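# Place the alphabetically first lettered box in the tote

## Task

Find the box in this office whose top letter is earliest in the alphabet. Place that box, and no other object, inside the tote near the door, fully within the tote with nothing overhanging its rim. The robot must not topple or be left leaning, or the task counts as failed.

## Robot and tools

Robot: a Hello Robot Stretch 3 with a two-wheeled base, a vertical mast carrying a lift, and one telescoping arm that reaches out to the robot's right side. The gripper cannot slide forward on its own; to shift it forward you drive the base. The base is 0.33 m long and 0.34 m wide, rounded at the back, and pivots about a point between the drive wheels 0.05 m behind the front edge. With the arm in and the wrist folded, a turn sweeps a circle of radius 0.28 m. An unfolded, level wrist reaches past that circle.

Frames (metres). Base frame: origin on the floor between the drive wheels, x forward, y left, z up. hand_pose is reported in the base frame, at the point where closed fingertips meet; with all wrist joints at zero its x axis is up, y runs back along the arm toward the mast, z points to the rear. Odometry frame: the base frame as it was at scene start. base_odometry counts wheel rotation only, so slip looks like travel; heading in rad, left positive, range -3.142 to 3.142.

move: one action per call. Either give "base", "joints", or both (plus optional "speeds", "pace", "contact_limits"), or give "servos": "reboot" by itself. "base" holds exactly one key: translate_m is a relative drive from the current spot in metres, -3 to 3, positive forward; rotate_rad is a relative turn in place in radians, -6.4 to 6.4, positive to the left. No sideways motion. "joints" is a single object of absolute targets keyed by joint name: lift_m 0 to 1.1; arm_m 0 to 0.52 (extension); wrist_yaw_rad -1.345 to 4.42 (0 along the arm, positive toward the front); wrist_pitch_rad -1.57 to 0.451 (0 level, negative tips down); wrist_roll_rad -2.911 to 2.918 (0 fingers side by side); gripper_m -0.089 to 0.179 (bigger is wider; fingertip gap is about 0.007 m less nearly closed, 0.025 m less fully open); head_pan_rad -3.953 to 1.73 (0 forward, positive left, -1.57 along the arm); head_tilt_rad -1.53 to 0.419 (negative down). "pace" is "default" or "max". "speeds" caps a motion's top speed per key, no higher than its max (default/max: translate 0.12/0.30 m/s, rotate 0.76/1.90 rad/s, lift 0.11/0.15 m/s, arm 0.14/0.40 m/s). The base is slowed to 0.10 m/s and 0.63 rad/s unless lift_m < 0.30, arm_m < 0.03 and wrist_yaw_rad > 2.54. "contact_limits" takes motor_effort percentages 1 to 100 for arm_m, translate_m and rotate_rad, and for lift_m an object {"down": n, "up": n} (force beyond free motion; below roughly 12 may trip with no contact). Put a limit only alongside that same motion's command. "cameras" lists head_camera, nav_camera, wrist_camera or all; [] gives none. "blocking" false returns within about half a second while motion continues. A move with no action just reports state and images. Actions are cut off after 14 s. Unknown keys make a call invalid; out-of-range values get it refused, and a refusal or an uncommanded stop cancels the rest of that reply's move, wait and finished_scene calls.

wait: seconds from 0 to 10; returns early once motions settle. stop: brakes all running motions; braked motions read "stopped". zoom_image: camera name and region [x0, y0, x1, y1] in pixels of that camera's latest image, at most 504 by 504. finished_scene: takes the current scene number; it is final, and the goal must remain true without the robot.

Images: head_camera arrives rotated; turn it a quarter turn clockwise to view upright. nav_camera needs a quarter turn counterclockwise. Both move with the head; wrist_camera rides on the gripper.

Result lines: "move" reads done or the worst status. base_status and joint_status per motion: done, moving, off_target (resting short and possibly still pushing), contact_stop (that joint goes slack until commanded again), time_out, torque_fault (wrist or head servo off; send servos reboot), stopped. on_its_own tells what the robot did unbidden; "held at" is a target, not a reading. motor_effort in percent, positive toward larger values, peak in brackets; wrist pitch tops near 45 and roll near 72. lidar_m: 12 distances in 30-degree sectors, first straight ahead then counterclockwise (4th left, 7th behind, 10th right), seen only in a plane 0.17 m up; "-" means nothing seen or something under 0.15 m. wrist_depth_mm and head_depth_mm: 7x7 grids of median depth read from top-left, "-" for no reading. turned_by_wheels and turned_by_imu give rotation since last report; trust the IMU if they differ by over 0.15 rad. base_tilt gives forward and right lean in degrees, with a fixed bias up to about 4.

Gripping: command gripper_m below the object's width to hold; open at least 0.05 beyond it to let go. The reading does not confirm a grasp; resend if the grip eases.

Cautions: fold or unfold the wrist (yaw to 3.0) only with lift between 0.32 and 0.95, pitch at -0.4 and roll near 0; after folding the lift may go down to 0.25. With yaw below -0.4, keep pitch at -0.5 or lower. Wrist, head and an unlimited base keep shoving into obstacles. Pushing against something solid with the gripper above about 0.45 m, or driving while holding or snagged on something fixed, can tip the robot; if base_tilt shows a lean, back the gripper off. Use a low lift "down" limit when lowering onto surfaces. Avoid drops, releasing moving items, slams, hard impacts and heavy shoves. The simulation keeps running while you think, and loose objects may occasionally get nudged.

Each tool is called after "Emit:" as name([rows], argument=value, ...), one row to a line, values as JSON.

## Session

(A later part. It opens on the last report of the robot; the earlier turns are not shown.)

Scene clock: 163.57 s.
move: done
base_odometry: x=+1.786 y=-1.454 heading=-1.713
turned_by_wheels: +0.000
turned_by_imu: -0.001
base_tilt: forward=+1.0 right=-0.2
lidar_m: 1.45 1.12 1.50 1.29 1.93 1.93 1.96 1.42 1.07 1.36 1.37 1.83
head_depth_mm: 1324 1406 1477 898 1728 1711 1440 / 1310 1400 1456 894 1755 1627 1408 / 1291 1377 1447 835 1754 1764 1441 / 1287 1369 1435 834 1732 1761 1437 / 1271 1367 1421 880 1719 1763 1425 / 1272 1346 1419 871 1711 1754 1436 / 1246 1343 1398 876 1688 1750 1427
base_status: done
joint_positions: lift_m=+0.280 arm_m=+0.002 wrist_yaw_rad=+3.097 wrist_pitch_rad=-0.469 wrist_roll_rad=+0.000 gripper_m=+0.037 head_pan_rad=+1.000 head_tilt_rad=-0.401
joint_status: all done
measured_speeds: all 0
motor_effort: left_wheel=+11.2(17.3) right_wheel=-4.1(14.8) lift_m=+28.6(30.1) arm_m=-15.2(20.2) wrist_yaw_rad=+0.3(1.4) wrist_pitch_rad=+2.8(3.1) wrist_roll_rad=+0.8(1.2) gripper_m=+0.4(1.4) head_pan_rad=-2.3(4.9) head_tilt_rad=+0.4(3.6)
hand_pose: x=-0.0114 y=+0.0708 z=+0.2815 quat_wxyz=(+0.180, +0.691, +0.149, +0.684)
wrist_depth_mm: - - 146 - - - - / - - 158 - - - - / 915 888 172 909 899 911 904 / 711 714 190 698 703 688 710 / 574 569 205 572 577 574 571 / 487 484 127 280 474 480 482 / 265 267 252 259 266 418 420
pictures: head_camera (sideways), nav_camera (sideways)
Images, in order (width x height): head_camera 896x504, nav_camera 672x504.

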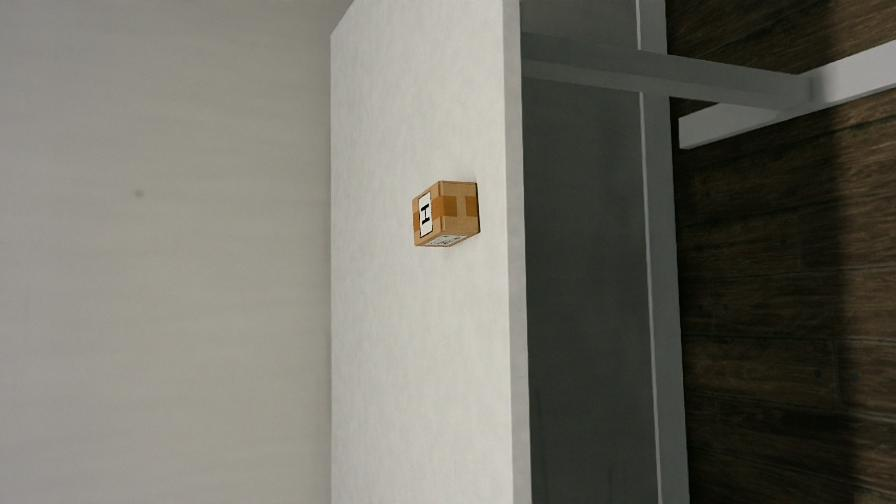

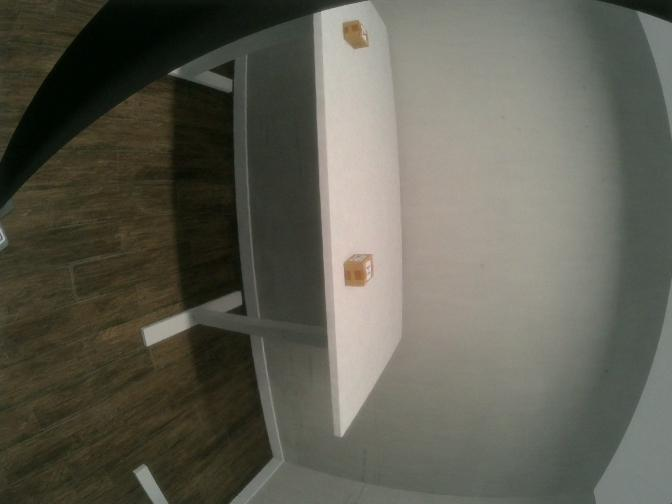

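Emit:
zoom_image(camera="head_camera", region=[400, 170, 490, 260])

Emit:
move(joints={"head_pan_rad": 1.6, "head_tilt_rad": -0.4}, pace="max", cameras=["head_camera"])

Emit:
move(joints={"head_pan_rad": -0.1, "head_tilt_rad": -0.4}, pace="max", cameras=["head_camera", "nav_camera"])

Scaled by 5.600 (camera's finer frame: 1280x720).

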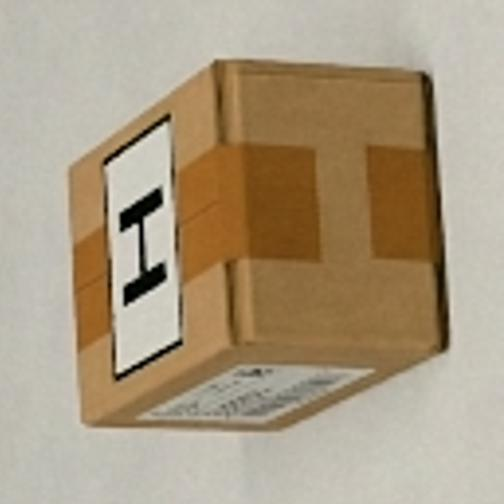

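Scene clock: 168.27 s.
move: done
base_odometry: x=+1.786 y=-1.454 heading=-1.713
turned_by_wheels: +0.000
turned_by_imu: +0.001
base_tilt: forward=+0.9 right=+0.0
lidar_m: 1.44 1.13 1.50 1.29 1.93 1.93 1.95 1.42 1.07 1.36 1.37 1.83
head_depth_mm: 1275 1358 1409 898 1639 1707 1441 / 1344 1419 1446 891 1737 1776 1446 / 1405 1494 1518 886 1828 1756 1442 / 1478 1571 1533 945 1988 1764 1433 / 1565 1670 1522 1005 1542 1625 1438 / 1651 1769 1852 2074 2187 1751 1426 / 1754 1883 2020 2260 2269 1742 1439
base_status: not commanded
joint_positions: lift_m=+0.280 arm_m=+0.002 wrist_yaw_rad=+3.097 wrist_pitch_rad=-0.469 wrist_roll_rad=+0.000 gripper_m=+0.037 head_pan_rad=+1.607 head_tilt_rad=-0.401
joint_status: all done
measured_speeds: all 0
motor_effort: left_wheel=+11.3(11.4) right_wheel=-3.9(4.5) lift_m=+28.1(28.3) arm_m=-12.1(13.1) wrist_yaw_rad=+0.5(1.3) wrist_pitch_rad=+2.6(3.1) wrist_roll_rad=+0.8(1.1) gripper_m=-0.7(0.9) head_pan_rad=+2.0(4.8) head_tilt_rad=+2.8(4.1)
hand_pose: x=-0.0114 y=+0.0708 z=+0.2815 quat_wxyz=(+0.180, +0.691, +0.149, +0.684)
wrist_depth_mm: - - 146 - - - - / - - 158 - - - - / 900 909 173 891 888 899 905 / 698 694 189 714 699 704 697 / 570 583 206 579 571 571 578 / 484 486 128 281 470 482 485 / 265 266 252 260 267 418 421
pictures: head_camera (sideways)
Images, in order (width x height): head_camera 896x504.

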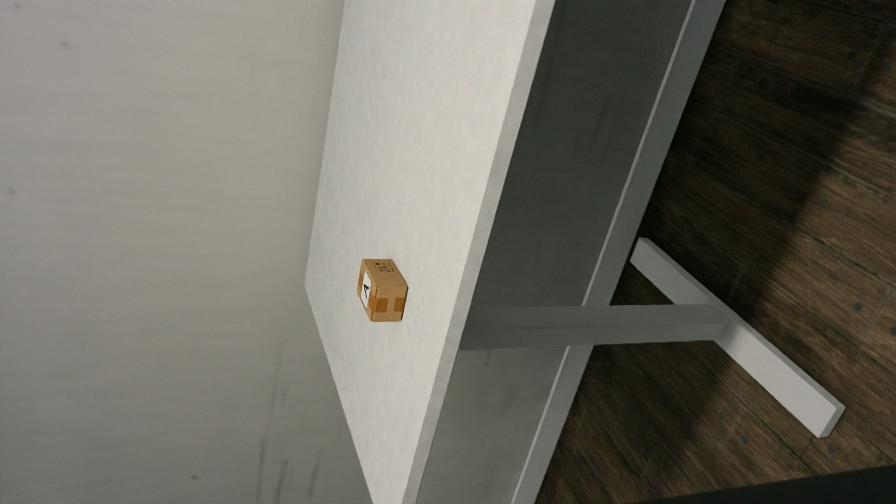

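Scene clock: 169.33 s.
move: done
base_odometry: x=+1.786 y=-1.454 heading=-1.713
turned_by_wheels: +0.000
turned_by_imu: +0.000
base_tilt: forward=+0.9 right=-0.1
lidar_m: 1.44 1.13 1.50 1.29 1.93 1.93 1.95 1.41 1.07 1.36 1.37 1.83
head_depth_mm: 1524 1619 1719 1489 1966 1773 1448 / 1567 1664 1773 1433 2025 1776 1438 / 1618 1716 1839 1464 2110 1759 1441 / 1663 1769 1899 1467 2018 1715 1441 / 1725 1852 1965 2038 2240 1750 1442 / 1774 1902 2063 2266 2308 1757 1440 / 1858 1997 2133 2310 2270 1733 1435
base_status: not commanded
joint_positions: lift_m=+0.280 arm_m=+0.002 wrist_yaw_rad=+3.097 wrist_pitch_rad=-0.469 wrist_roll_rad=+0.000 gripper_m=+0.037 head_pan_rad=-0.132 head_tilt_rad=-0.401
joint_status: all done
measured_speeds: all 0
motor_effort: left_wheel=+11.2(11.4) right_wheel=-4.1(4.4) lift_m=+27.7(28.1) arm_m=-11.6(12.5) wrist_yaw_rad=+0.8(1.3) wrist_pitch_rad=+3.0(3.0) wrist_roll_rad=+0.9(1.1) gripper_m=-0.5(1.0) head_pan_rad=-0.2(4.6) head_tilt_rad=+3.1(4.4)
hand_pose: x=-0.0114 y=+0.0708 z=+0.2815 quat_wxyz=(+0.180, +0.691, +0.149, +0.684)
wrist_depth_mm: - - 146 - - - - / - - 158 - - - - / 886 915 172 935 899 910 909 / 715 712 189 703 708 698 710 / 572 576 205 578 573 578 576 / 488 482 128 282 473 481 489 / 267 266 251 261 267 419 423
pictures: head_camera (sideways), nav_camera (sideways)
Images, in order (width x height): head_camera 896x504, nav_camera 672x504.

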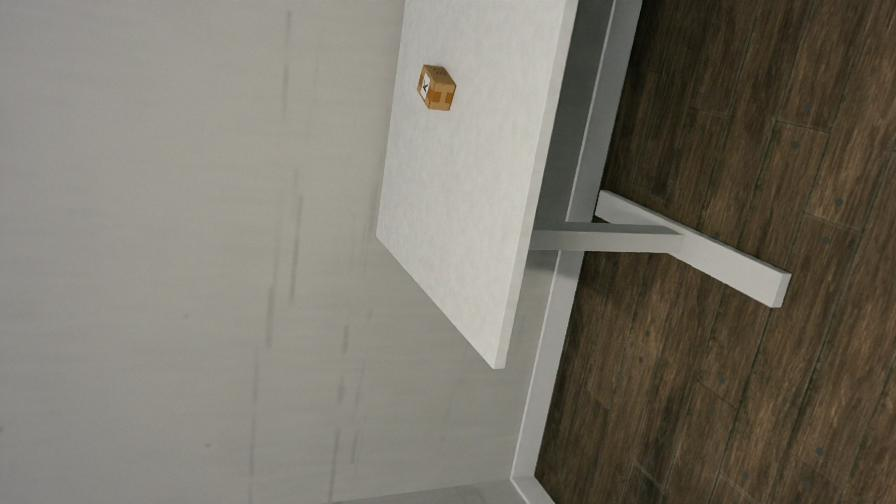

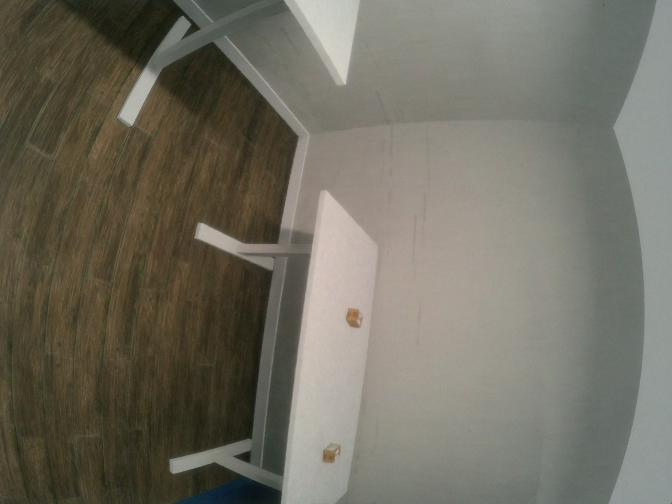

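Emit:
zoom_image(camera="head_camera", region=[400, 48, 480, 128])

Emit:
move(joints={"head_pan_rad": -0.65, "head_tilt_rad": -0.4}, pace="max", cameras=["head_camera", "nav_camera"])

Scaled by 6.300 (camera's finer frame: 1280x720).

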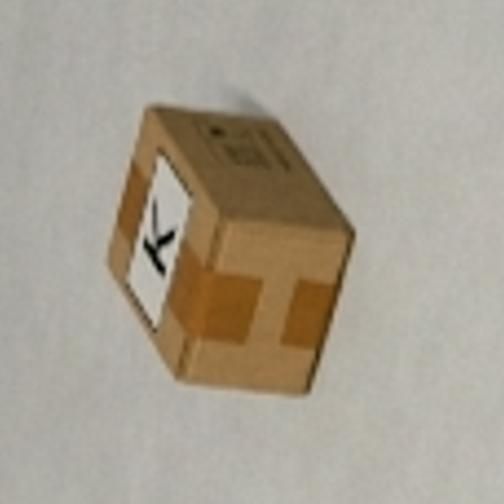

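Scene clock: 177.20 s.
move: done
base_odometry: x=+1.786 y=-1.454 heading=-1.713
turned_by_wheels: +0.000
turned_by_imu: +0.001
base_tilt: forward=+1.0 right=-0.1
lidar_m: 1.44 1.13 1.50 1.29 1.94 1.93 1.95 1.42 1.07 1.37 1.37 1.83
head_depth_mm: 1688 1770 1930 1474 1803 1772 1442 / 1635 1757 1885 1460 2207 1774 1442 / 1595 1716 1862 1486 2163 1781 1444 / 1584 1698 1832 1464 2109 1749 1432 / 1576 1671 1790 1440 2101 1756 1444 / 1552 1642 1773 1440 2027 1762 1437 / 1518 1617 1746 1415 2017 1760 1426
base_status: not commanded
joint_positions: lift_m=+0.280 arm_m=+0.002 wrist_yaw_rad=+3.097 wrist_pitch_rad=-0.469 wrist_roll_rad=+0.000 gripper_m=+0.037 head_pan_rad=-0.657 head_tilt_rad=-0.400
joint_status: all done
measured_speeds: all 0
motor_effort: left_wheel=+11.1(11.3) right_wheel=-3.8(4.4) lift_m=+26.9(27.4) arm_m=-9.0(9.6) wrist_yaw_rad=+0.8(1.1) wrist_pitch_rad=+3.0(3.0) wrist_roll_rad=+0.8(0.9) gripper_m=+0.1(0.9) head_pan_rad=-2.6(4.0) head_tilt_rad=+4.2(6.2)
hand_pose: x=-0.0114 y=+0.0708 z=+0.2815 quat_wxyz=(+0.180, +0.691, +0.149, +0.684)
wrist_depth_mm: - - 147 - - - - / - - 158 - - - - / 915 917 172 896 904 916 900 / 703 699 189 703 706 705 707 / 564 572 205 574 573 576 569 / 491 485 127 282 467 483 484 / 266 267 253 258 266 426 421
pictures: head_camera (sideways), nav_camera (sideways)
Images, in order (width x height): head_camera 896x504, nav_camera 672x504.

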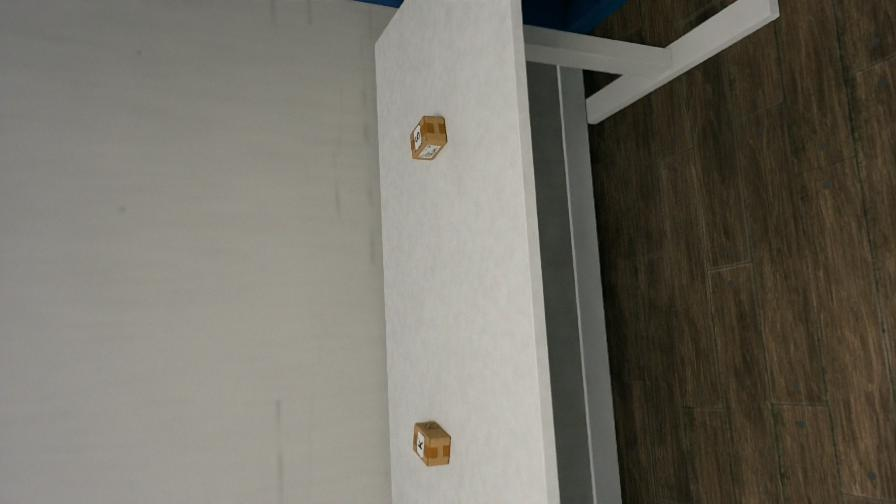

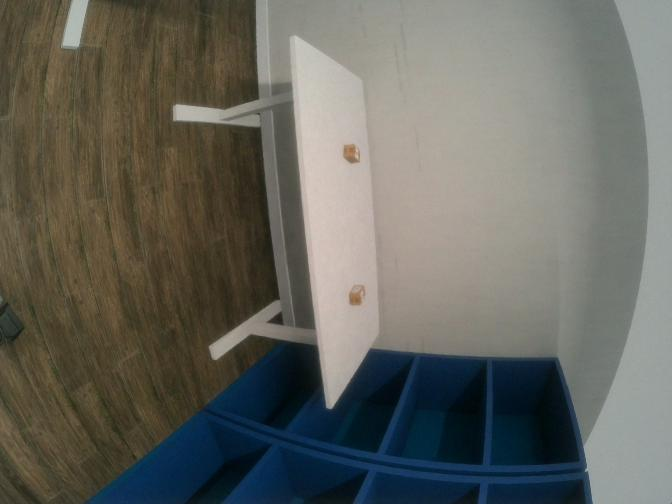

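Emit:
zoom_image(camera="head_camera", region=[388, 98, 468, 178])

Emit:
zoom_image(camera="head_camera", region=[392, 403, 472, 483])

Emit:
move(joints={"head_pan_rad": 1.6, "head_tilt_rad": -0.4}, pace="max", cameras=["head_camera"])

Emit:
zoom_image(camera="head_camera", region=[342, 250, 422, 330])

Emit:
move(joints={"head_pan_rad": -1.8, "head_tilt_rad": -0.4}, pace="max", cameras=["head_camera", "nav_camera"])

Scaled by 6.300 (camera's finer frame: 1280x720).

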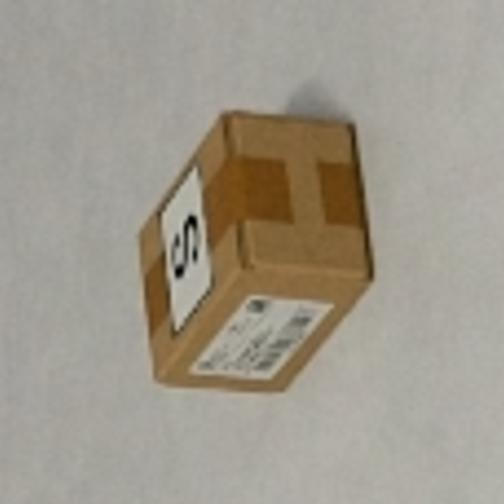

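Scaled by 6.300 (camera's finer frame: 1280x720).

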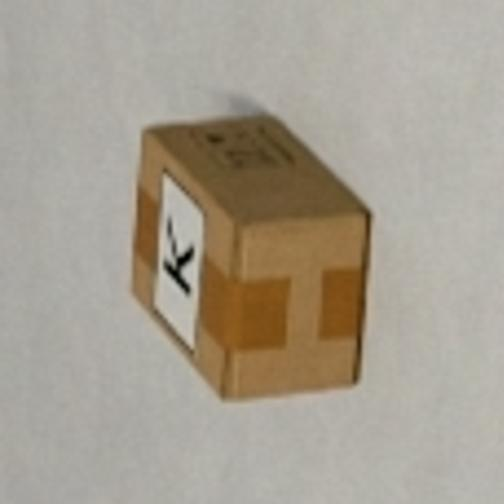

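Scene clock: 182.60 s.
move: done
base_odometry: x=+1.786 y=-1.454 heading=-1.713
turned_by_wheels: +0.000
turned_by_imu: +0.001
base_tilt: forward=+0.9 right=-0.2
lidar_m: 1.43 1.13 1.50 1.29 1.94 1.93 1.96 1.42 1.07 1.36 1.37 1.83
head_depth_mm: 1288 1373 1409 903 1650 1713 1455 / 1363 1433 1467 897 1752 1771 1455 / 1436 1514 1560 945 1889 1758 1436 / 1515 1633 1545 1007 1996 1717 1442 / 1604 1721 1764 1075 2121 1659 1440 / 1718 1860 1962 2168 2255 1760 1447 / 1836 2002 2159 2371 2265 1813 -
base_status: not commanded
joint_positions: lift_m=+0.280 arm_m=+0.002 wrist_yaw_rad=+3.097 wrist_pitch_rad=-0.469 wrist_roll_rad=+0.000 gripper_m=+0.037 head_pan_rad=+1.651 head_tilt_rad=-0.400
joint_status: all done
measured_speeds: all 0
motor_effort: left_wheel=+11.3(11.4) right_wheel=-3.9(4.4) lift_m=+26.3(26.6) arm_m=-5.6(6.6) wrist_yaw_rad=+0.3(1.4) wrist_pitch_rad=+2.8(3.2) wrist_roll_rad=+0.9(1.0) gripper_m=-0.6(1.0) head_pan_rad=-2.4(5.6) head_tilt_rad=+2.3(7.1)
hand_pose: x=-0.0114 y=+0.0708 z=+0.2815 quat_wxyz=(+0.180, +0.691, +0.149, +0.684)
wrist_depth_mm: - - 146 - - - - / - - 159 - - - - / 895 892 172 916 923 896 890 / 695 707 190 709 705 702 708 / 571 570 205 580 571 580 582 / 485 498 128 284 473 483 483 / 265 266 252 259 267 419 426
pictures: head_camera (sideways)
Images, in order (width x height): head_camera 896x504.

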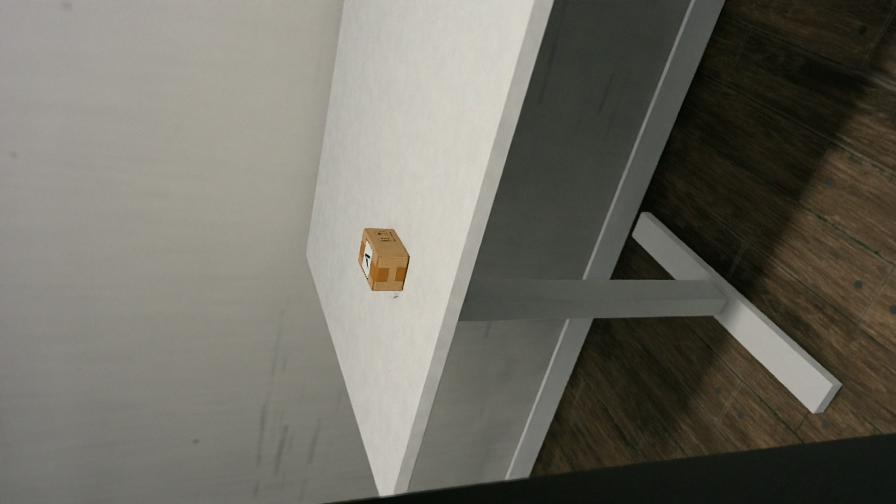

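Scaled by 6.300 (camera's finer frame: 1280x720).

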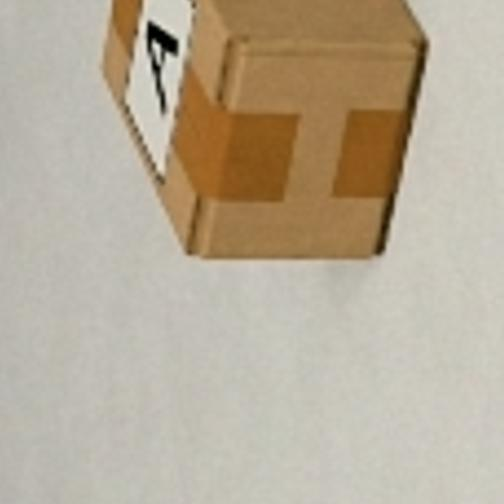

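Scene clock: 185.37 s.
move: done
base_odometry: x=+1.786 y=-1.454 heading=-1.713
turned_by_wheels: +0.000
turned_by_imu: +0.000
base_tilt: forward=+0.8 right=-0.2
lidar_m: 1.44 1.13 1.50 1.29 1.93 1.93 1.95 1.42 1.07 1.36 1.38 1.82
head_depth_mm: 890 937 1006 1240 1316 1623 1377 / 1254 1369 1256 1536 1259 1327 1386 / 1271 1394 1393 1615 1417 1672 1430 / 1300 1430 1372 1636 1423 1665 1436 / 1335 1465 1360 1679 1459 1662 1437 / 1368 1510 1508 1724 1465 1657 1426 / 1390 1498 1451 1611 1535 1645 1432
base_status: not commanded
joint_positions: lift_m=+0.280 arm_m=+0.002 wrist_yaw_rad=+3.097 wrist_pitch_rad=-0.469 wrist_roll_rad=+0.000 gripper_m=+0.037 head_pan_rad=-1.816 head_tilt_rad=-0.400
joint_status: all done
measured_speeds: translate_m=+0.000 rotate_rad=+0.000 lift_m=+0.000 arm_m=+0.000 wrist_yaw_rad=+0.000 wrist_pitch_rad=+0.000 wrist_roll_rad=+0.000 head_pan_rad=+0.024 head_tilt_rad=+0.000
motor_effort: left_wheel=+11.3(11.4) right_wheel=-3.8(4.5) lift_m=+25.4(26.7) arm_m=-3.9(5.8) wrist_yaw_rad=+1.1(1.4) wrist_pitch_rad=+2.5(3.1) wrist_roll_rad=+0.7(1.1) gripper_m=-0.5(1.1) head_pan_rad=+3.0(5.6) head_tilt_rad=+3.4(6.3)
hand_pose: x=-0.0114 y=+0.0708 z=+0.2815 quat_wxyz=(+0.180, +0.691, +0.149, +0.684)
wrist_depth_mm: - - 146 - - - - / - - 157 - - - - / 903 907 171 887 925 905 911 / 699 704 189 706 715 698 710 / 576 577 205 569 577 569 575 / 487 498 128 281 474 486 483 / 266 266 253 259 267 420 425
pictures: head_camera (sideways), nav_camera (sideways)
Images, in order (width x height): head_camera 896x504, nav_camera 672x504.

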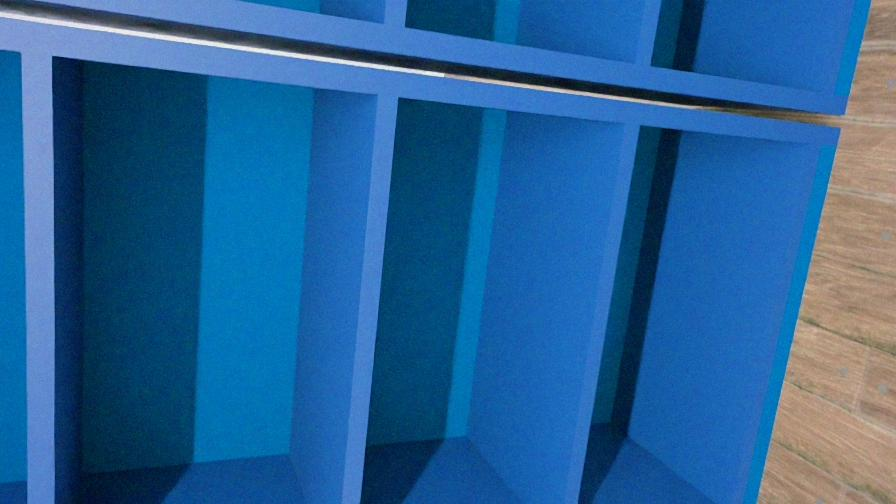

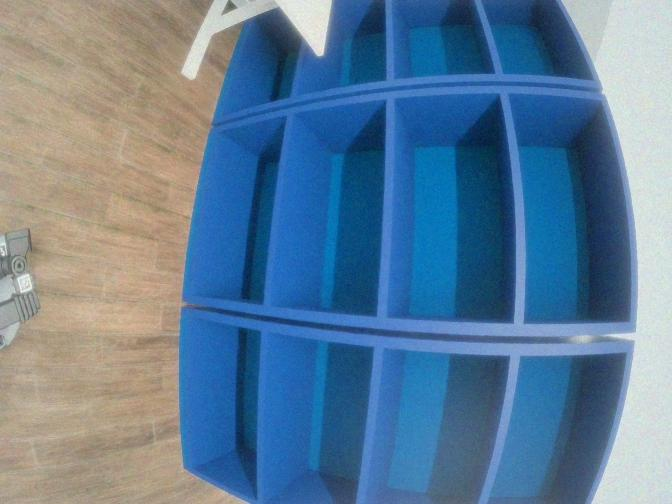

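Emit:
move(base={"rotate_rad": 2.37}, joints={"head_pan_rad": -0.5, "head_tilt_rad": -0.5}, pace="max", cameras=["nav_camera"])

Emit:
move(base={"translate_m": 0.747}, pace="max", cameras=["nav_camera"])

Emit:
move(base={"rotate_rad": 0.369}, joints={"head_pan_rad": -1.7, "head_tilt_rad": -0.5}, pace="max", cameras=["head_camera", "nav_camera"])

Scene clock: 232.87 s.
move: done
base_odometry: x=+1.786 y=-1.454 heading=+0.657
turned_by_wheels: +2.370
turned_by_imu: +2.362
base_tilt: forward=+1.0 right=-0.1
lidar_m: 1.94 1.93 1.42 1.53 1.07 1.36 1.58 1.44 1.88 1.13 1.50 1.29
head_depth_mm: 1408 1501 1081 1672 1823 1615 1342 / 1527 1595 999 1890 1934 1614 1344 / 1637 1757 1073 1482 1765 1610 1339 / 1768 1940 1158 2298 1989 1549 1343 / 1970 2137 2346 2475 1982 1613 1329 / 2011 2150 2328 2422 1988 1594 1338 / 1845 2000 2122 2300 1984 1596 1343
base_status: done
joint_positions: lift_m=+0.280 arm_m=+0.002 wrist_yaw_rad=+3.097 wrist_pitch_rad=-0.469 wrist_roll_rad=+0.000 gripper_m=+0.037 head_pan_rad=-0.491 head_tilt_rad=-0.499
joint_status: all done
measured_speeds: all 0
motor_effort: left_wheel=-8.0(16.9) right_wheel=+9.9(17.6) lift_m=+24.5(25.3) arm_m=-20.0(20.4) wrist_yaw_rad=+0.8(1.3) wrist_pitch_rad=+2.9(3.1) wrist_roll_rad=+0.9(1.1) gripper_m=+0.3(1.2) head_pan_rad=-3.4(5.6) head_tilt_rad=-2.3(6.3)
hand_pose: x=-0.0114 y=+0.0708 z=+0.2815 quat_wxyz=(+0.180, +0.691, +0.149, +0.684)
wrist_depth_mm: - - 146 - - - - / - - 159 - - - - / 865 838 173 930 911 927 923 / 703 704 190 695 708 686 704 / 582 572 205 575 568 576 581 / 481 489 128 282 472 480 483 / 264 267 254 259 268 421 422
pictures: nav_camera (sideways)
Images, in order (width x height): nav_camera 672x504.

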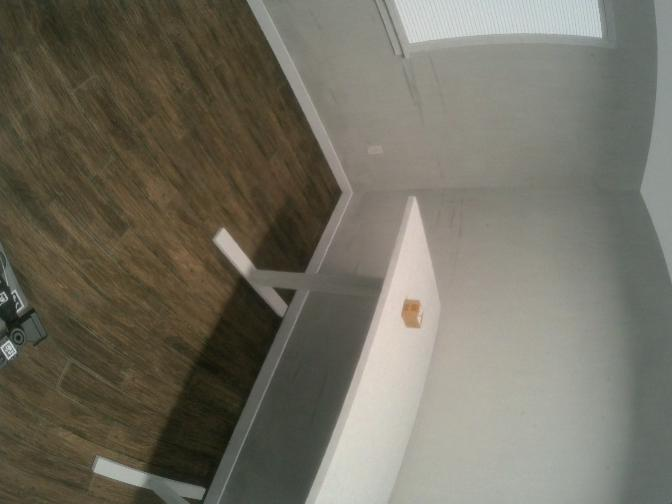

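Scene clock: 236.70 s.
move: done
base_odometry: x=+2.378 y=-0.998 heading=+0.657
turned_by_wheels: +0.000
turned_by_imu: +0.000
base_tilt: forward=+1.0 right=-0.1
lidar_m: 1.25 1.24 1.35 1.37 1.52 1.47 2.32 2.07 1.37 1.24 0.78 1.34
head_depth_mm: 1141 1207 1292 1387 540 1550 1340 / 1216 1301 1400 1510 1666 1606 1343 / 1319 1408 1539 1653 1817 1598 1340 / 1429 1534 1670 1852 1937 1602 1335 / 1408 1513 1635 1813 1924 1582 1338 / 1294 1383 1508 1626 1768 1598 1342 / 1197 1279 1359 1468 1586 1582 1331
base_status: done
joint_positions: lift_m=+0.280 arm_m=+0.002 wrist_yaw_rad=+3.097 wrist_pitch_rad=-0.469 wrist_roll_rad=+0.000 gripper_m=+0.037 head_pan_rad=-0.500 head_tilt_rad=-0.500
joint_status: not commanded
measured_speeds: all 0
motor_effort: left_wheel=+2.9(12.8) right_wheel=+1.0(16.9) lift_m=+23.7(24.9) arm_m=-16.5(20.3) wrist_yaw_rad=+0.8(1.5) wrist_pitch_rad=+2.6(3.1) wrist_roll_rad=+0.9(1.1) gripper_m=-0.8(1.3) head_pan_rad=-4.0(4.8) head_tilt_rad=-2.1(3.3)
hand_pose: x=-0.0114 y=+0.0708 z=+0.2815 quat_wxyz=(+0.180, +0.691, +0.149, +0.684)
wrist_depth_mm: - - 146 - - - - / - - 158 - - - - / 914 914 173 908 905 927 900 / 696 700 189 702 709 698 700 / 569 575 205 575 573 574 571 / 488 490 128 282 472 485 489 / 266 265 251 259 267 423 421
pictures: nav_camera (sideways)
Images, in order (width x height): nav_camera 672x504.

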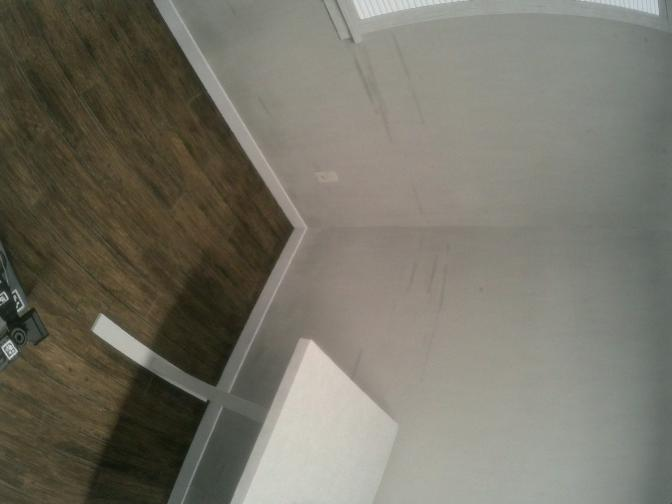

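Scene clock: 237.87 s.
move: done
base_odometry: x=+2.378 y=-0.998 heading=+1.025
turned_by_wheels: +0.369
turned_by_imu: +0.367
base_tilt: forward=+1.0 right=+0.1
lidar_m: 1.24 1.28 1.73 1.37 1.86 2.04 2.07 1.37 1.28 0.78 1.27 1.29
head_depth_mm: 1079 1176 1082 721 561 1608 1348 / 1063 1152 1075 721 559 1593 1345 / 1056 1143 1074 644 558 1594 1343 / 1045 1131 1065 714 554 1589 1339 / 1035 1121 1058 711 534 1554 1307 / 1027 1106 1056 709 534 1509 1305 / 1012 1096 1133 707 532 1553 1329
base_status: done
joint_positions: lift_m=+0.280 arm_m=+0.002 wrist_yaw_rad=+3.097 wrist_pitch_rad=-0.469 wrist_roll_rad=+0.000 gripper_m=+0.037 head_pan_rad=-1.730 head_tilt_rad=-0.500
joint_status: all done
measured_speeds: all 0
motor_effort: left_wheel=-9.8(16.3) right_wheel=+9.0(15.4) lift_m=+23.3(24.0) arm_m=-16.4(16.8) wrist_yaw_rad=+0.6(1.3) wrist_pitch_rad=+2.8(3.1) wrist_roll_rad=+1.0(1.0) gripper_m=+0.1(1.7) head_pan_rad=+2.1(5.5) head_tilt_rad=-2.0(4.2)
hand_pose: x=-0.0114 y=+0.0708 z=+0.2815 quat_wxyz=(+0.180, +0.691, +0.149, +0.684)
wrist_depth_mm: - - 146 - - - - / - - 158 - - - - / 910 864 172 915 908 920 886 / 714 699 189 711 703 701 711 / 575 576 204 575 574 580 579 / 486 484 128 283 473 483 483 / 266 264 253 259 268 415 423
pictures: head_camera (sideways), nav_camera (sideways)
Images, in order (width x height): head_camera 896x504, nav_camera 672x504.

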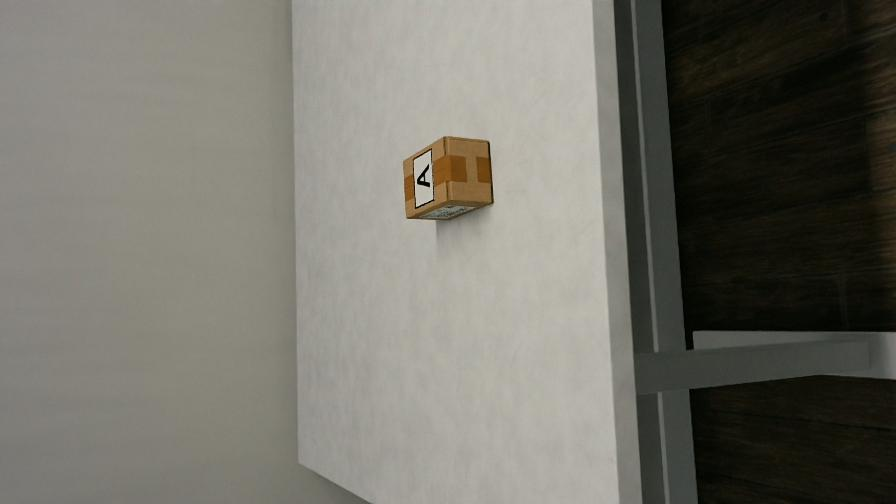

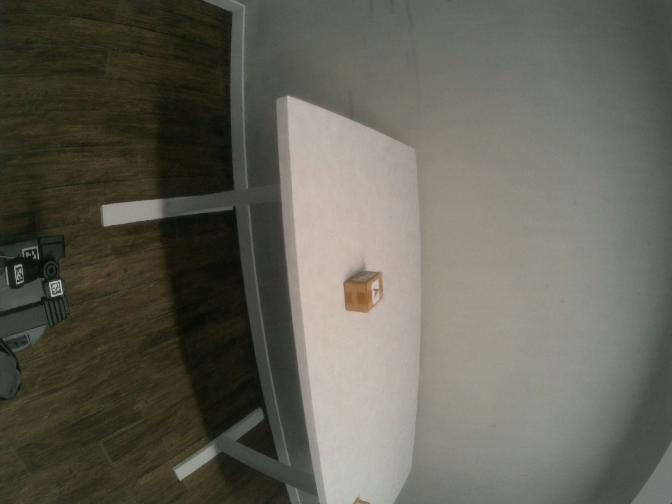

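Emit:
move(joints={"lift_m": 0.9, "wrist_pitch_rad": -0.4, "wrist_roll_rad": 0.0}, pace="max", cameras=[])

Emit:
move(joints={"wrist_yaw_rad": 0.0}, pace="max", cameras=["head_camera"])

Emit:
move(joints={"lift_m": 1.08, "wrist_pitch_rad": -1.2, "gripper_m": 0.179}, pace="max", cameras=["head_camera", "wrist_camera"])

Scene clock: 274.87 s.
move: done
base_odometry: x=+2.378 y=-0.998 heading=+1.025
turned_by_wheels: +0.000
turned_by_imu: +0.001
base_tilt: forward=+0.9 right=-0.1
lidar_m: 1.24 1.28 1.73 1.37 1.85 2.04 2.07 1.37 1.28 0.77 1.27 1.29
head_depth_mm: 1062 1155 1077 719 562 1608 - / 1058 1147 1071 686 560 1639 - / 1048 1137 1068 653 558 1591 1395 / 1038 1125 1068 714 556 1589 1400 / 1031 1117 1061 712 536 1480 1336 / 1020 1110 1052 708 534 1548 1397 / 1016 1103 1175 708 532 1575 1329
base_status: not commanded
joint_positions: lift_m=+0.900 arm_m=+0.002 wrist_yaw_rad=+3.097 wrist_pitch_rad=-0.419 wrist_roll_rad=+0.000 gripper_m=+0.037 head_pan_rad=-1.700 head_tilt_rad=-0.500
joint_status: all done
measured_speeds: all 0
motor_effort: left_wheel=-10.0(10.3) right_wheel=+9.3(9.8) lift_m=+29.6(32.5) arm_m=-19.3(20.7) wrist_yaw_rad=+0.5(1.3) wrist_pitch_rad=+3.5(7.0) wrist_roll_rad=+0.8(3.4) gripper_m=-0.5(1.6) head_pan_rad=+2.6(4.7) head_tilt_rad=-1.2(2.4)
hand_pose: x=-0.0111 y=+0.0773 z=+0.9125 quat_wxyz=(+0.163, +0.694, +0.132, +0.688)
wrist_depth_mm: - - 144 - - - - / - - 155 - - - - / - - 167 - - - - / - - 184 - - - - / - - 199 - - - - / - - 127 - - - - / - - 246 - - - -

Scene clock: 276.73 s.
move: done
base_odometry: x=+2.378 y=-0.998 heading=+1.025
turned_by_wheels: +0.000
turned_by_imu: +0.000
base_tilt: forward=+1.0 right=-0.2
lidar_m: 1.24 1.29 1.74 1.36 1.85 2.04 2.07 1.37 1.28 0.78 1.26 1.30
head_depth_mm: 1062 1156 1079 719 558 1618 - / 1056 1148 1077 687 557 1650 - / 1046 1139 1066 651 556 1647 1344 / 1042 1127 1064 713 556 1633 - / 1029 1123 1058 712 534 1057 1191 / 1025 1116 1053 709 534 1544 1325 / 1023 1102 1169 706 533 1577 1328
base_status: not commanded
joint_positions: lift_m=+0.900 arm_m=+0.002 wrist_yaw_rad=+0.003 wrist_pitch_rad=-0.419 wrist_roll_rad=+0.000 gripper_m=+0.037 head_pan_rad=-1.700 head_tilt_rad=-0.500
joint_status: all done
measured_speeds: all 0
motor_effort: left_wheel=-9.8(10.1) right_wheel=+9.0(9.6) lift_m=+28.8(29.8) arm_m=-18.8(19.6) wrist_yaw_rad=-2.3(6.5) wrist_pitch_rad=+3.0(3.6) wrist_roll_rad=+0.7(1.0) gripper_m=-0.8(1.3) head_pan_rad=+3.4(3.8) head_tilt_rad=-0.7(2.2)
hand_pose: x=-0.0207 y=-0.3710 z=+0.9125 quat_wxyz=(+0.692, +0.148, -0.691, -0.146)
wrist_depth_mm: - - - - 307 - - / 289 321 321 323 303 327 330 / 213 212 213 215 216 216 217 / - - - - - - - / - - - - - - - / - - 127 - - - - / - - - - - - -
pictures: head_camera (sideways)
Images, in order (width x height): head_camera 896x504.

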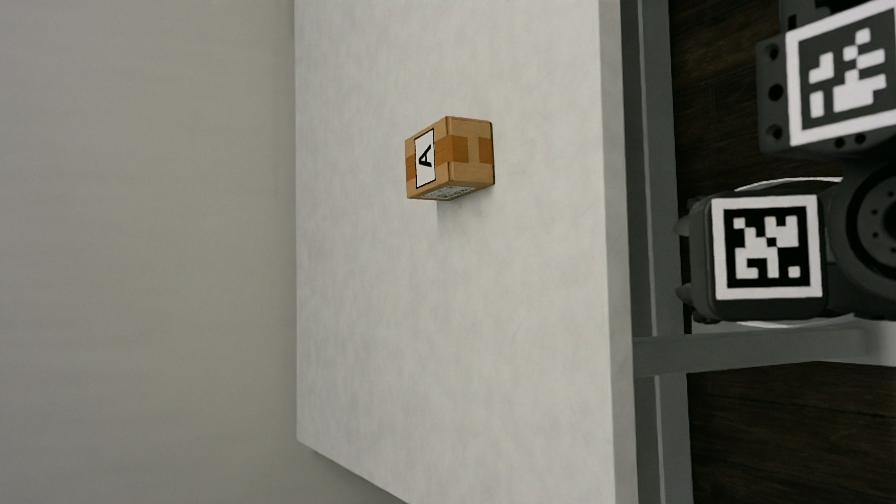

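Scene clock: 278.73 s.
move: done
base_odometry: x=+2.378 y=-0.998 heading=+1.025
turned_by_wheels: +0.000
turned_by_imu: +0.000
base_tilt: forward=+0.9 right=-0.2
lidar_m: 1.24 1.29 1.73 1.37 1.86 2.04 2.07 1.37 1.28 0.78 1.27 1.29
head_depth_mm: - - - - - - - / 1053 - - - - - - / 1049 - - - - - - / 1034 - - - - - - / 1036 1115 1056 711 535 1046 - / 1032 1107 1054 709 533 1551 1398 / 1016 1100 1172 706 533 1580 1361
base_status: not commanded
joint_positions: lift_m=+1.080 arm_m=+0.002 wrist_yaw_rad=+0.003 wrist_pitch_rad=-1.202 wrist_roll_rad=+0.000 gripper_m=+0.179 head_pan_rad=-1.700 head_tilt_rad=-0.500
joint_status: all done
measured_speeds: all 0
motor_effort: left_wheel=-10.0(10.1) right_wheel=+9.5(9.6) lift_m=+28.8(33.5) arm_m=-18.1(19.0) wrist_yaw_rad=-2.6(2.6) wrist_pitch_rad=+0.0(4.0) wrist_roll_rad=+0.8(1.0) gripper_m=+1.1(90.0) head_pan_rad=+2.9(3.9) head_tilt_rad=-0.7(2.5)
hand_pose: x=-0.0214 y=-0.2166 z=+0.9710 quat_wxyz=(+0.584, +0.401, -0.582, -0.399)
wrist_depth_mm: - - - - - - - / - - - - - - - / - - - - - - - / - - - - - - - / - - - - - - - / - - - - - 137 138 / - - - - - - 109
pictures: head_camera (sideways), wrist_camera
Images, in order (width x height): head_camera 896x504, wrist_camera 644x364.

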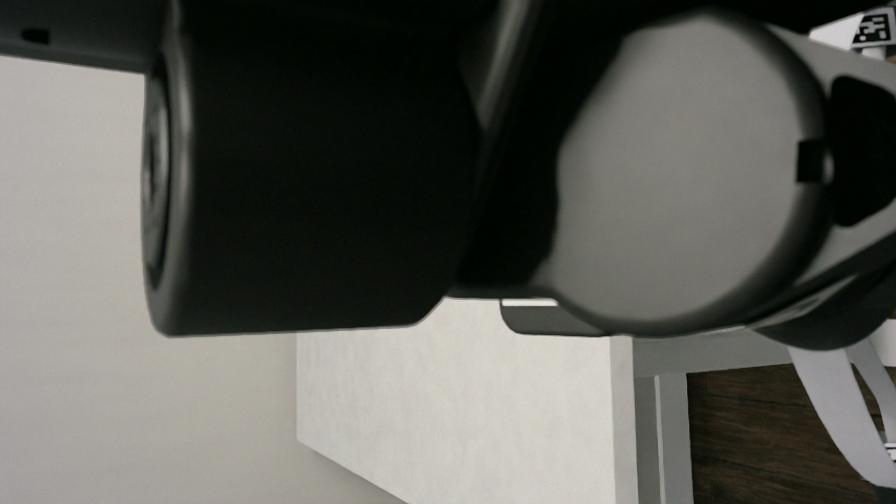

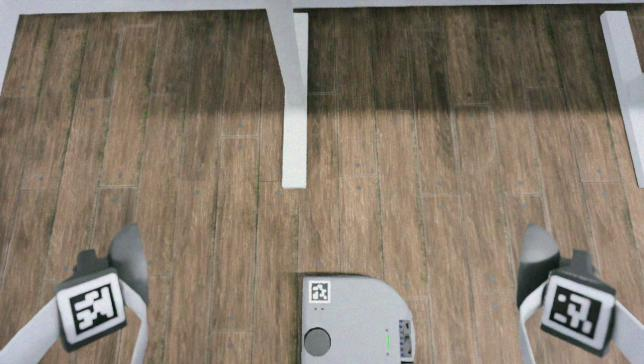

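Emit:
move(base={"translate_m": -0.095}, joints={"lift_m": 1.1, "wrist_pitch_rad": -1.0}, cameras=[])

Emit:
move(joints={"arm_m": 0.22}, cameras=["head_camera", "wrist_camera"], contact_limits={"arm_m": 30})

Scene clock: 321.47 s.
move: done
base_odometry: x=+2.329 y=-1.080 heading=+1.025
turned_by_wheels: +0.000
turned_by_imu: +0.001
base_tilt: forward=+0.9 right=+0.0
lidar_m: 1.33 1.38 1.87 1.38 1.63 1.97 1.98 1.29 1.28 0.79 0.80 1.39
head_depth_mm: - - - - - - 1313 / - - - - - - - / - - - - - - - / - - - - - - - / - 1134 993 787 553 - 1335 / 1027 1112 1051 710 534 1091 1237 / 1013 1110 1051 707 532 1571 1273
base_status: done
joint_positions: lift_m=+1.098 arm_m=+0.002 wrist_yaw_rad=+0.003 wrist_pitch_rad=-1.012 wrist_roll_rad=+0.000 gripper_m=+0.179 head_pan_rad=-1.700 head_tilt_rad=-0.500
joint_status: all done
joint sent to its limit — lift_m, upper limit.
measured_speeds: all 0
motor_effort: left_wheel=-12.8(17.5) right_wheel=+3.5(6.4) lift_m=+29.6(32.0) arm_m=-16.7(17.5) wrist_yaw_rad=-2.2(2.6) wrist_pitch_rad=+2.2(4.4) wrist_roll_rad=+0.8(1.0) gripper_m=+0.3(1.5) head_pan_rad=+2.1(4.2) head_tilt_rad=-1.3(1.8)
hand_pose: x=-0.0212 y=-0.2622 z=+1.0063 quat_wxyz=(+0.619, +0.344, -0.618, -0.342)
wrist_depth_mm: 315 313 313 310 306 308 306 / 298 294 296 295 290 293 293 / - - - - - - - / - - - - - - - / - - - - - - - / - - - - - 135 138 / - - - - - - 109

Scene clock: 324.30 s.
move: done
base_odometry: x=+2.329 y=-1.080 heading=+1.025
turned_by_wheels: +0.000
turned_by_imu: +0.000
base_tilt: forward=+1.0 right=-0.1
lidar_m: 1.33 1.38 1.86 1.38 1.63 1.97 1.98 1.29 1.28 0.79 0.80 1.39
head_depth_mm: - 1159 1079 720 560 1612 1353 / 285 1112 997 717 560 1595 1345 / - - 999 683 557 1617 1335 / 1017 283 321 349 557 1611 1339 / 1016 1109 931 649 534 1604 1337 / 1025 1115 1058 678 533 1097 1245 / 1019 1097 1044 707 533 1560 1332
base_status: not commanded
joint_positions: lift_m=+1.098 arm_m=+0.220 wrist_yaw_rad=+0.003 wrist_pitch_rad=-1.011 wrist_roll_rad=+0.000 gripper_m=+0.179 head_pan_rad=-1.700 head_tilt_rad=-0.500
joint_status: all done
measured_speeds: all 0
motor_effort: left_wheel=-12.8(13.1) right_wheel=+3.2(3.9) lift_m=+28.9(29.9) arm_m=+20.1(23.7) wrist_yaw_rad=-2.2(2.7) wrist_pitch_rad=+1.6(2.2) wrist_roll_rad=+0.8(1.2) gripper_m=-0.4(1.1) head_pan_rad=+3.3(4.0) head_tilt_rad=-0.4(1.6)
contact_limits: arm_m 30 (drawing in: default 38, maximum 55; extending or still: default 47, maximum 70)
hand_pose: x=-0.0212 y=-0.4807 z=+1.0064 quat_wxyz=(+0.619, +0.343, -0.618, -0.342)
wrist_depth_mm: 312 310 310 298 305 308 308 / 287 286 285 224 278 282 281 / 264 263 263 256 258 262 259 / 245 244 244 243 243 243 243 / 230 230 227 227 228 227 227 / 125 126 214 213 212 209 122 / - 204 204 204 203 203 107
pictures: head_camera (sideways), wrist_camera
Images, in order (width x height): head_camera 896x504, wrist_camera 644x364.

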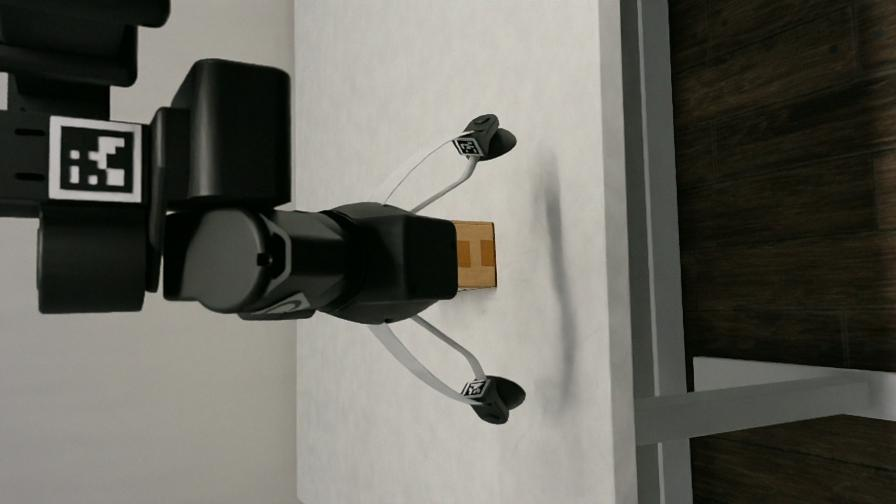

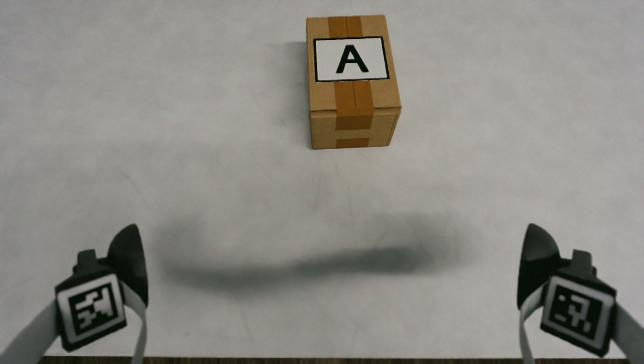

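Emit:
move(base={"translate_m": -0.011}, joints={"wrist_pitch_rad": -1.2}, cameras=["wrist_camera"])

Emit:
move(joints={"arm_m": 0.36}, cameras=["head_camera", "wrist_camera"], contact_limits={"arm_m": 30})

Scene clock: 336.60 s.
move: done
base_odometry: x=+2.323 y=-1.089 heading=+1.025
turned_by_wheels: +0.000
turned_by_imu: +0.000
base_tilt: forward=+0.9 right=+0.0
lidar_m: 1.34 1.39 1.88 1.39 1.59 1.96 1.96 1.28 1.28 0.79 0.80 1.40
head_depth_mm: - 1163 1079 723 561 1605 1351 / 285 1121 1006 718 539 1617 1336 / - - 998 655 558 1605 1332 / 1012 - 308 321 556 1595 1336 / 1023 1112 931 623 536 1597 1335 / 1031 1109 1050 710 509 1436 1223 / 1017 1105 1052 706 532 1549 1341
base_status: done
joint_positions: lift_m=+1.098 arm_m=+0.220 wrist_yaw_rad=+0.003 wrist_pitch_rad=-1.201 wrist_roll_rad=+0.000 gripper_m=+0.179 head_pan_rad=-1.700 head_tilt_rad=-0.500
joint_status: all done
measured_speeds: all 0
motor_effort: left_wheel=-9.2(13.7) right_wheel=+0.0(4.6) lift_m=+27.5(28.3) arm_m=+9.5(12.1) wrist_yaw_rad=-2.0(2.5) wrist_pitch_rad=+0.2(3.2) wrist_roll_rad=+0.8(0.9) gripper_m=+0.3(1.0) head_pan_rad=+2.1(3.7) head_tilt_rad=+0.5(1.1)
contact_limits: arm_m 30 (drawing in: default 38, maximum 55; extending or still: default 47, maximum 70)
hand_pose: x=-0.0214 y=-0.4350 z=+0.9886 quat_wxyz=(+0.584, +0.401, -0.582, -0.399)
wrist_depth_mm: 244 243 242 211 240 238 238 / 233 232 233 231 231 228 229 / 224 224 222 222 222 220 219 / 215 215 214 213 213 212 211 / 207 207 206 206 205 204 205 / - - - - - 135 138 / - - - - - - 109
Images, in order (width x height): wrist_camera 644x364.

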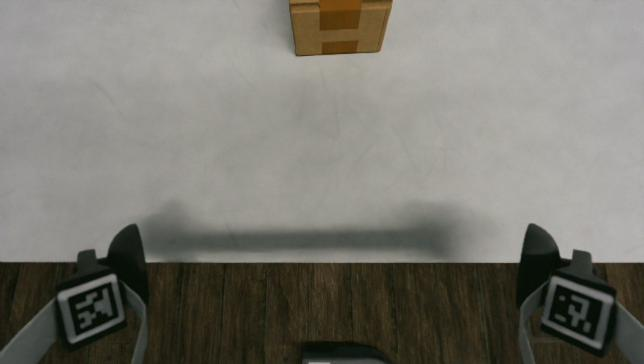

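Scene clock: 338.90 s.
move: done
base_odometry: x=+2.323 y=-1.089 heading=+1.025
turned_by_wheels: +0.000
turned_by_imu: +0.000
base_tilt: forward=+0.9 right=-0.1
lidar_m: 1.35 1.39 1.88 1.39 1.59 1.96 1.96 1.28 1.28 0.79 0.80 1.40
head_depth_mm: - 1170 1080 720 561 1610 1350 / 322 1142 1079 722 559 1605 1340 / 387 385 1070 656 558 1602 1351 / 386 399 444 639 556 1593 1338 / 1015 1099 873 680 537 1599 1337 / 1029 1114 1053 675 533 1425 1228 / 1018 1106 1048 709 534 1545 1337
base_status: not commanded
joint_positions: lift_m=+1.098 arm_m=+0.360 wrist_yaw_rad=+0.003 wrist_pitch_rad=-1.202 wrist_roll_rad=+0.000 gripper_m=+0.179 head_pan_rad=-1.700 head_tilt_rad=-0.500
joint_status: all done
measured_speeds: all 0
motor_effort: left_wheel=-9.0(9.4) right_wheel=+0.3(0.7) lift_m=+27.0(28.0) arm_m=+19.4(23.6) wrist_yaw_rad=-2.1(2.5) wrist_pitch_rad=+0.4(0.5) wrist_roll_rad=+0.8(1.1) gripper_m=+0.9(1.5) head_pan_rad=+2.7(4.5) head_tilt_rad=+0.1(1.6)
contact_limits: arm_m 30 (drawing in: default 38, maximum 55; extending or still: default 47, maximum 70)
hand_pose: x=-0.0214 y=-0.5748 z=+0.9885 quat_wxyz=(+0.584, +0.401, -0.582, -0.399)
wrist_depth_mm: 241 241 241 238 239 239 237 / 232 231 231 229 226 227 228 / 224 222 223 168 219 220 219 / 215 215 215 162 211 211 211 / 207 207 207 157 204 204 204 / 125 127 199 198 197 195 123 / 190 192 192 191 192 190 107
pictures: head_camera (sideways), wrist_camera
Images, in order (width x height): head_camera 896x504, wrist_camera 644x364.

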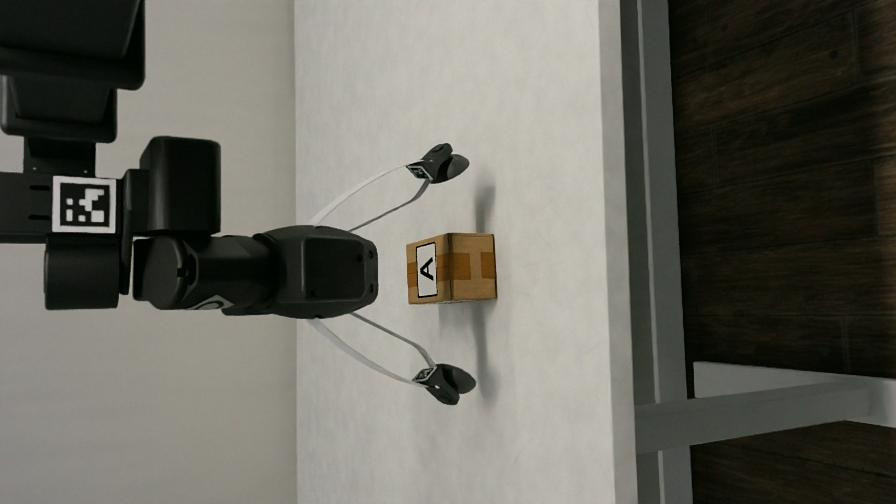

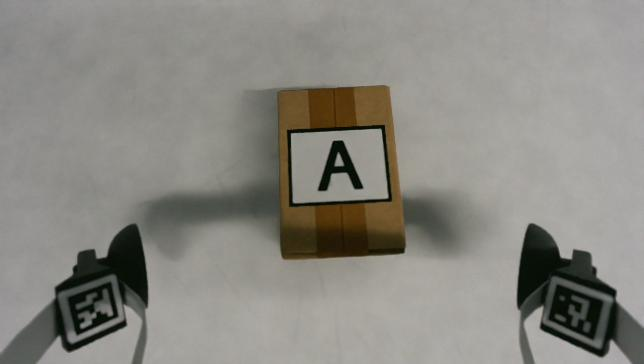

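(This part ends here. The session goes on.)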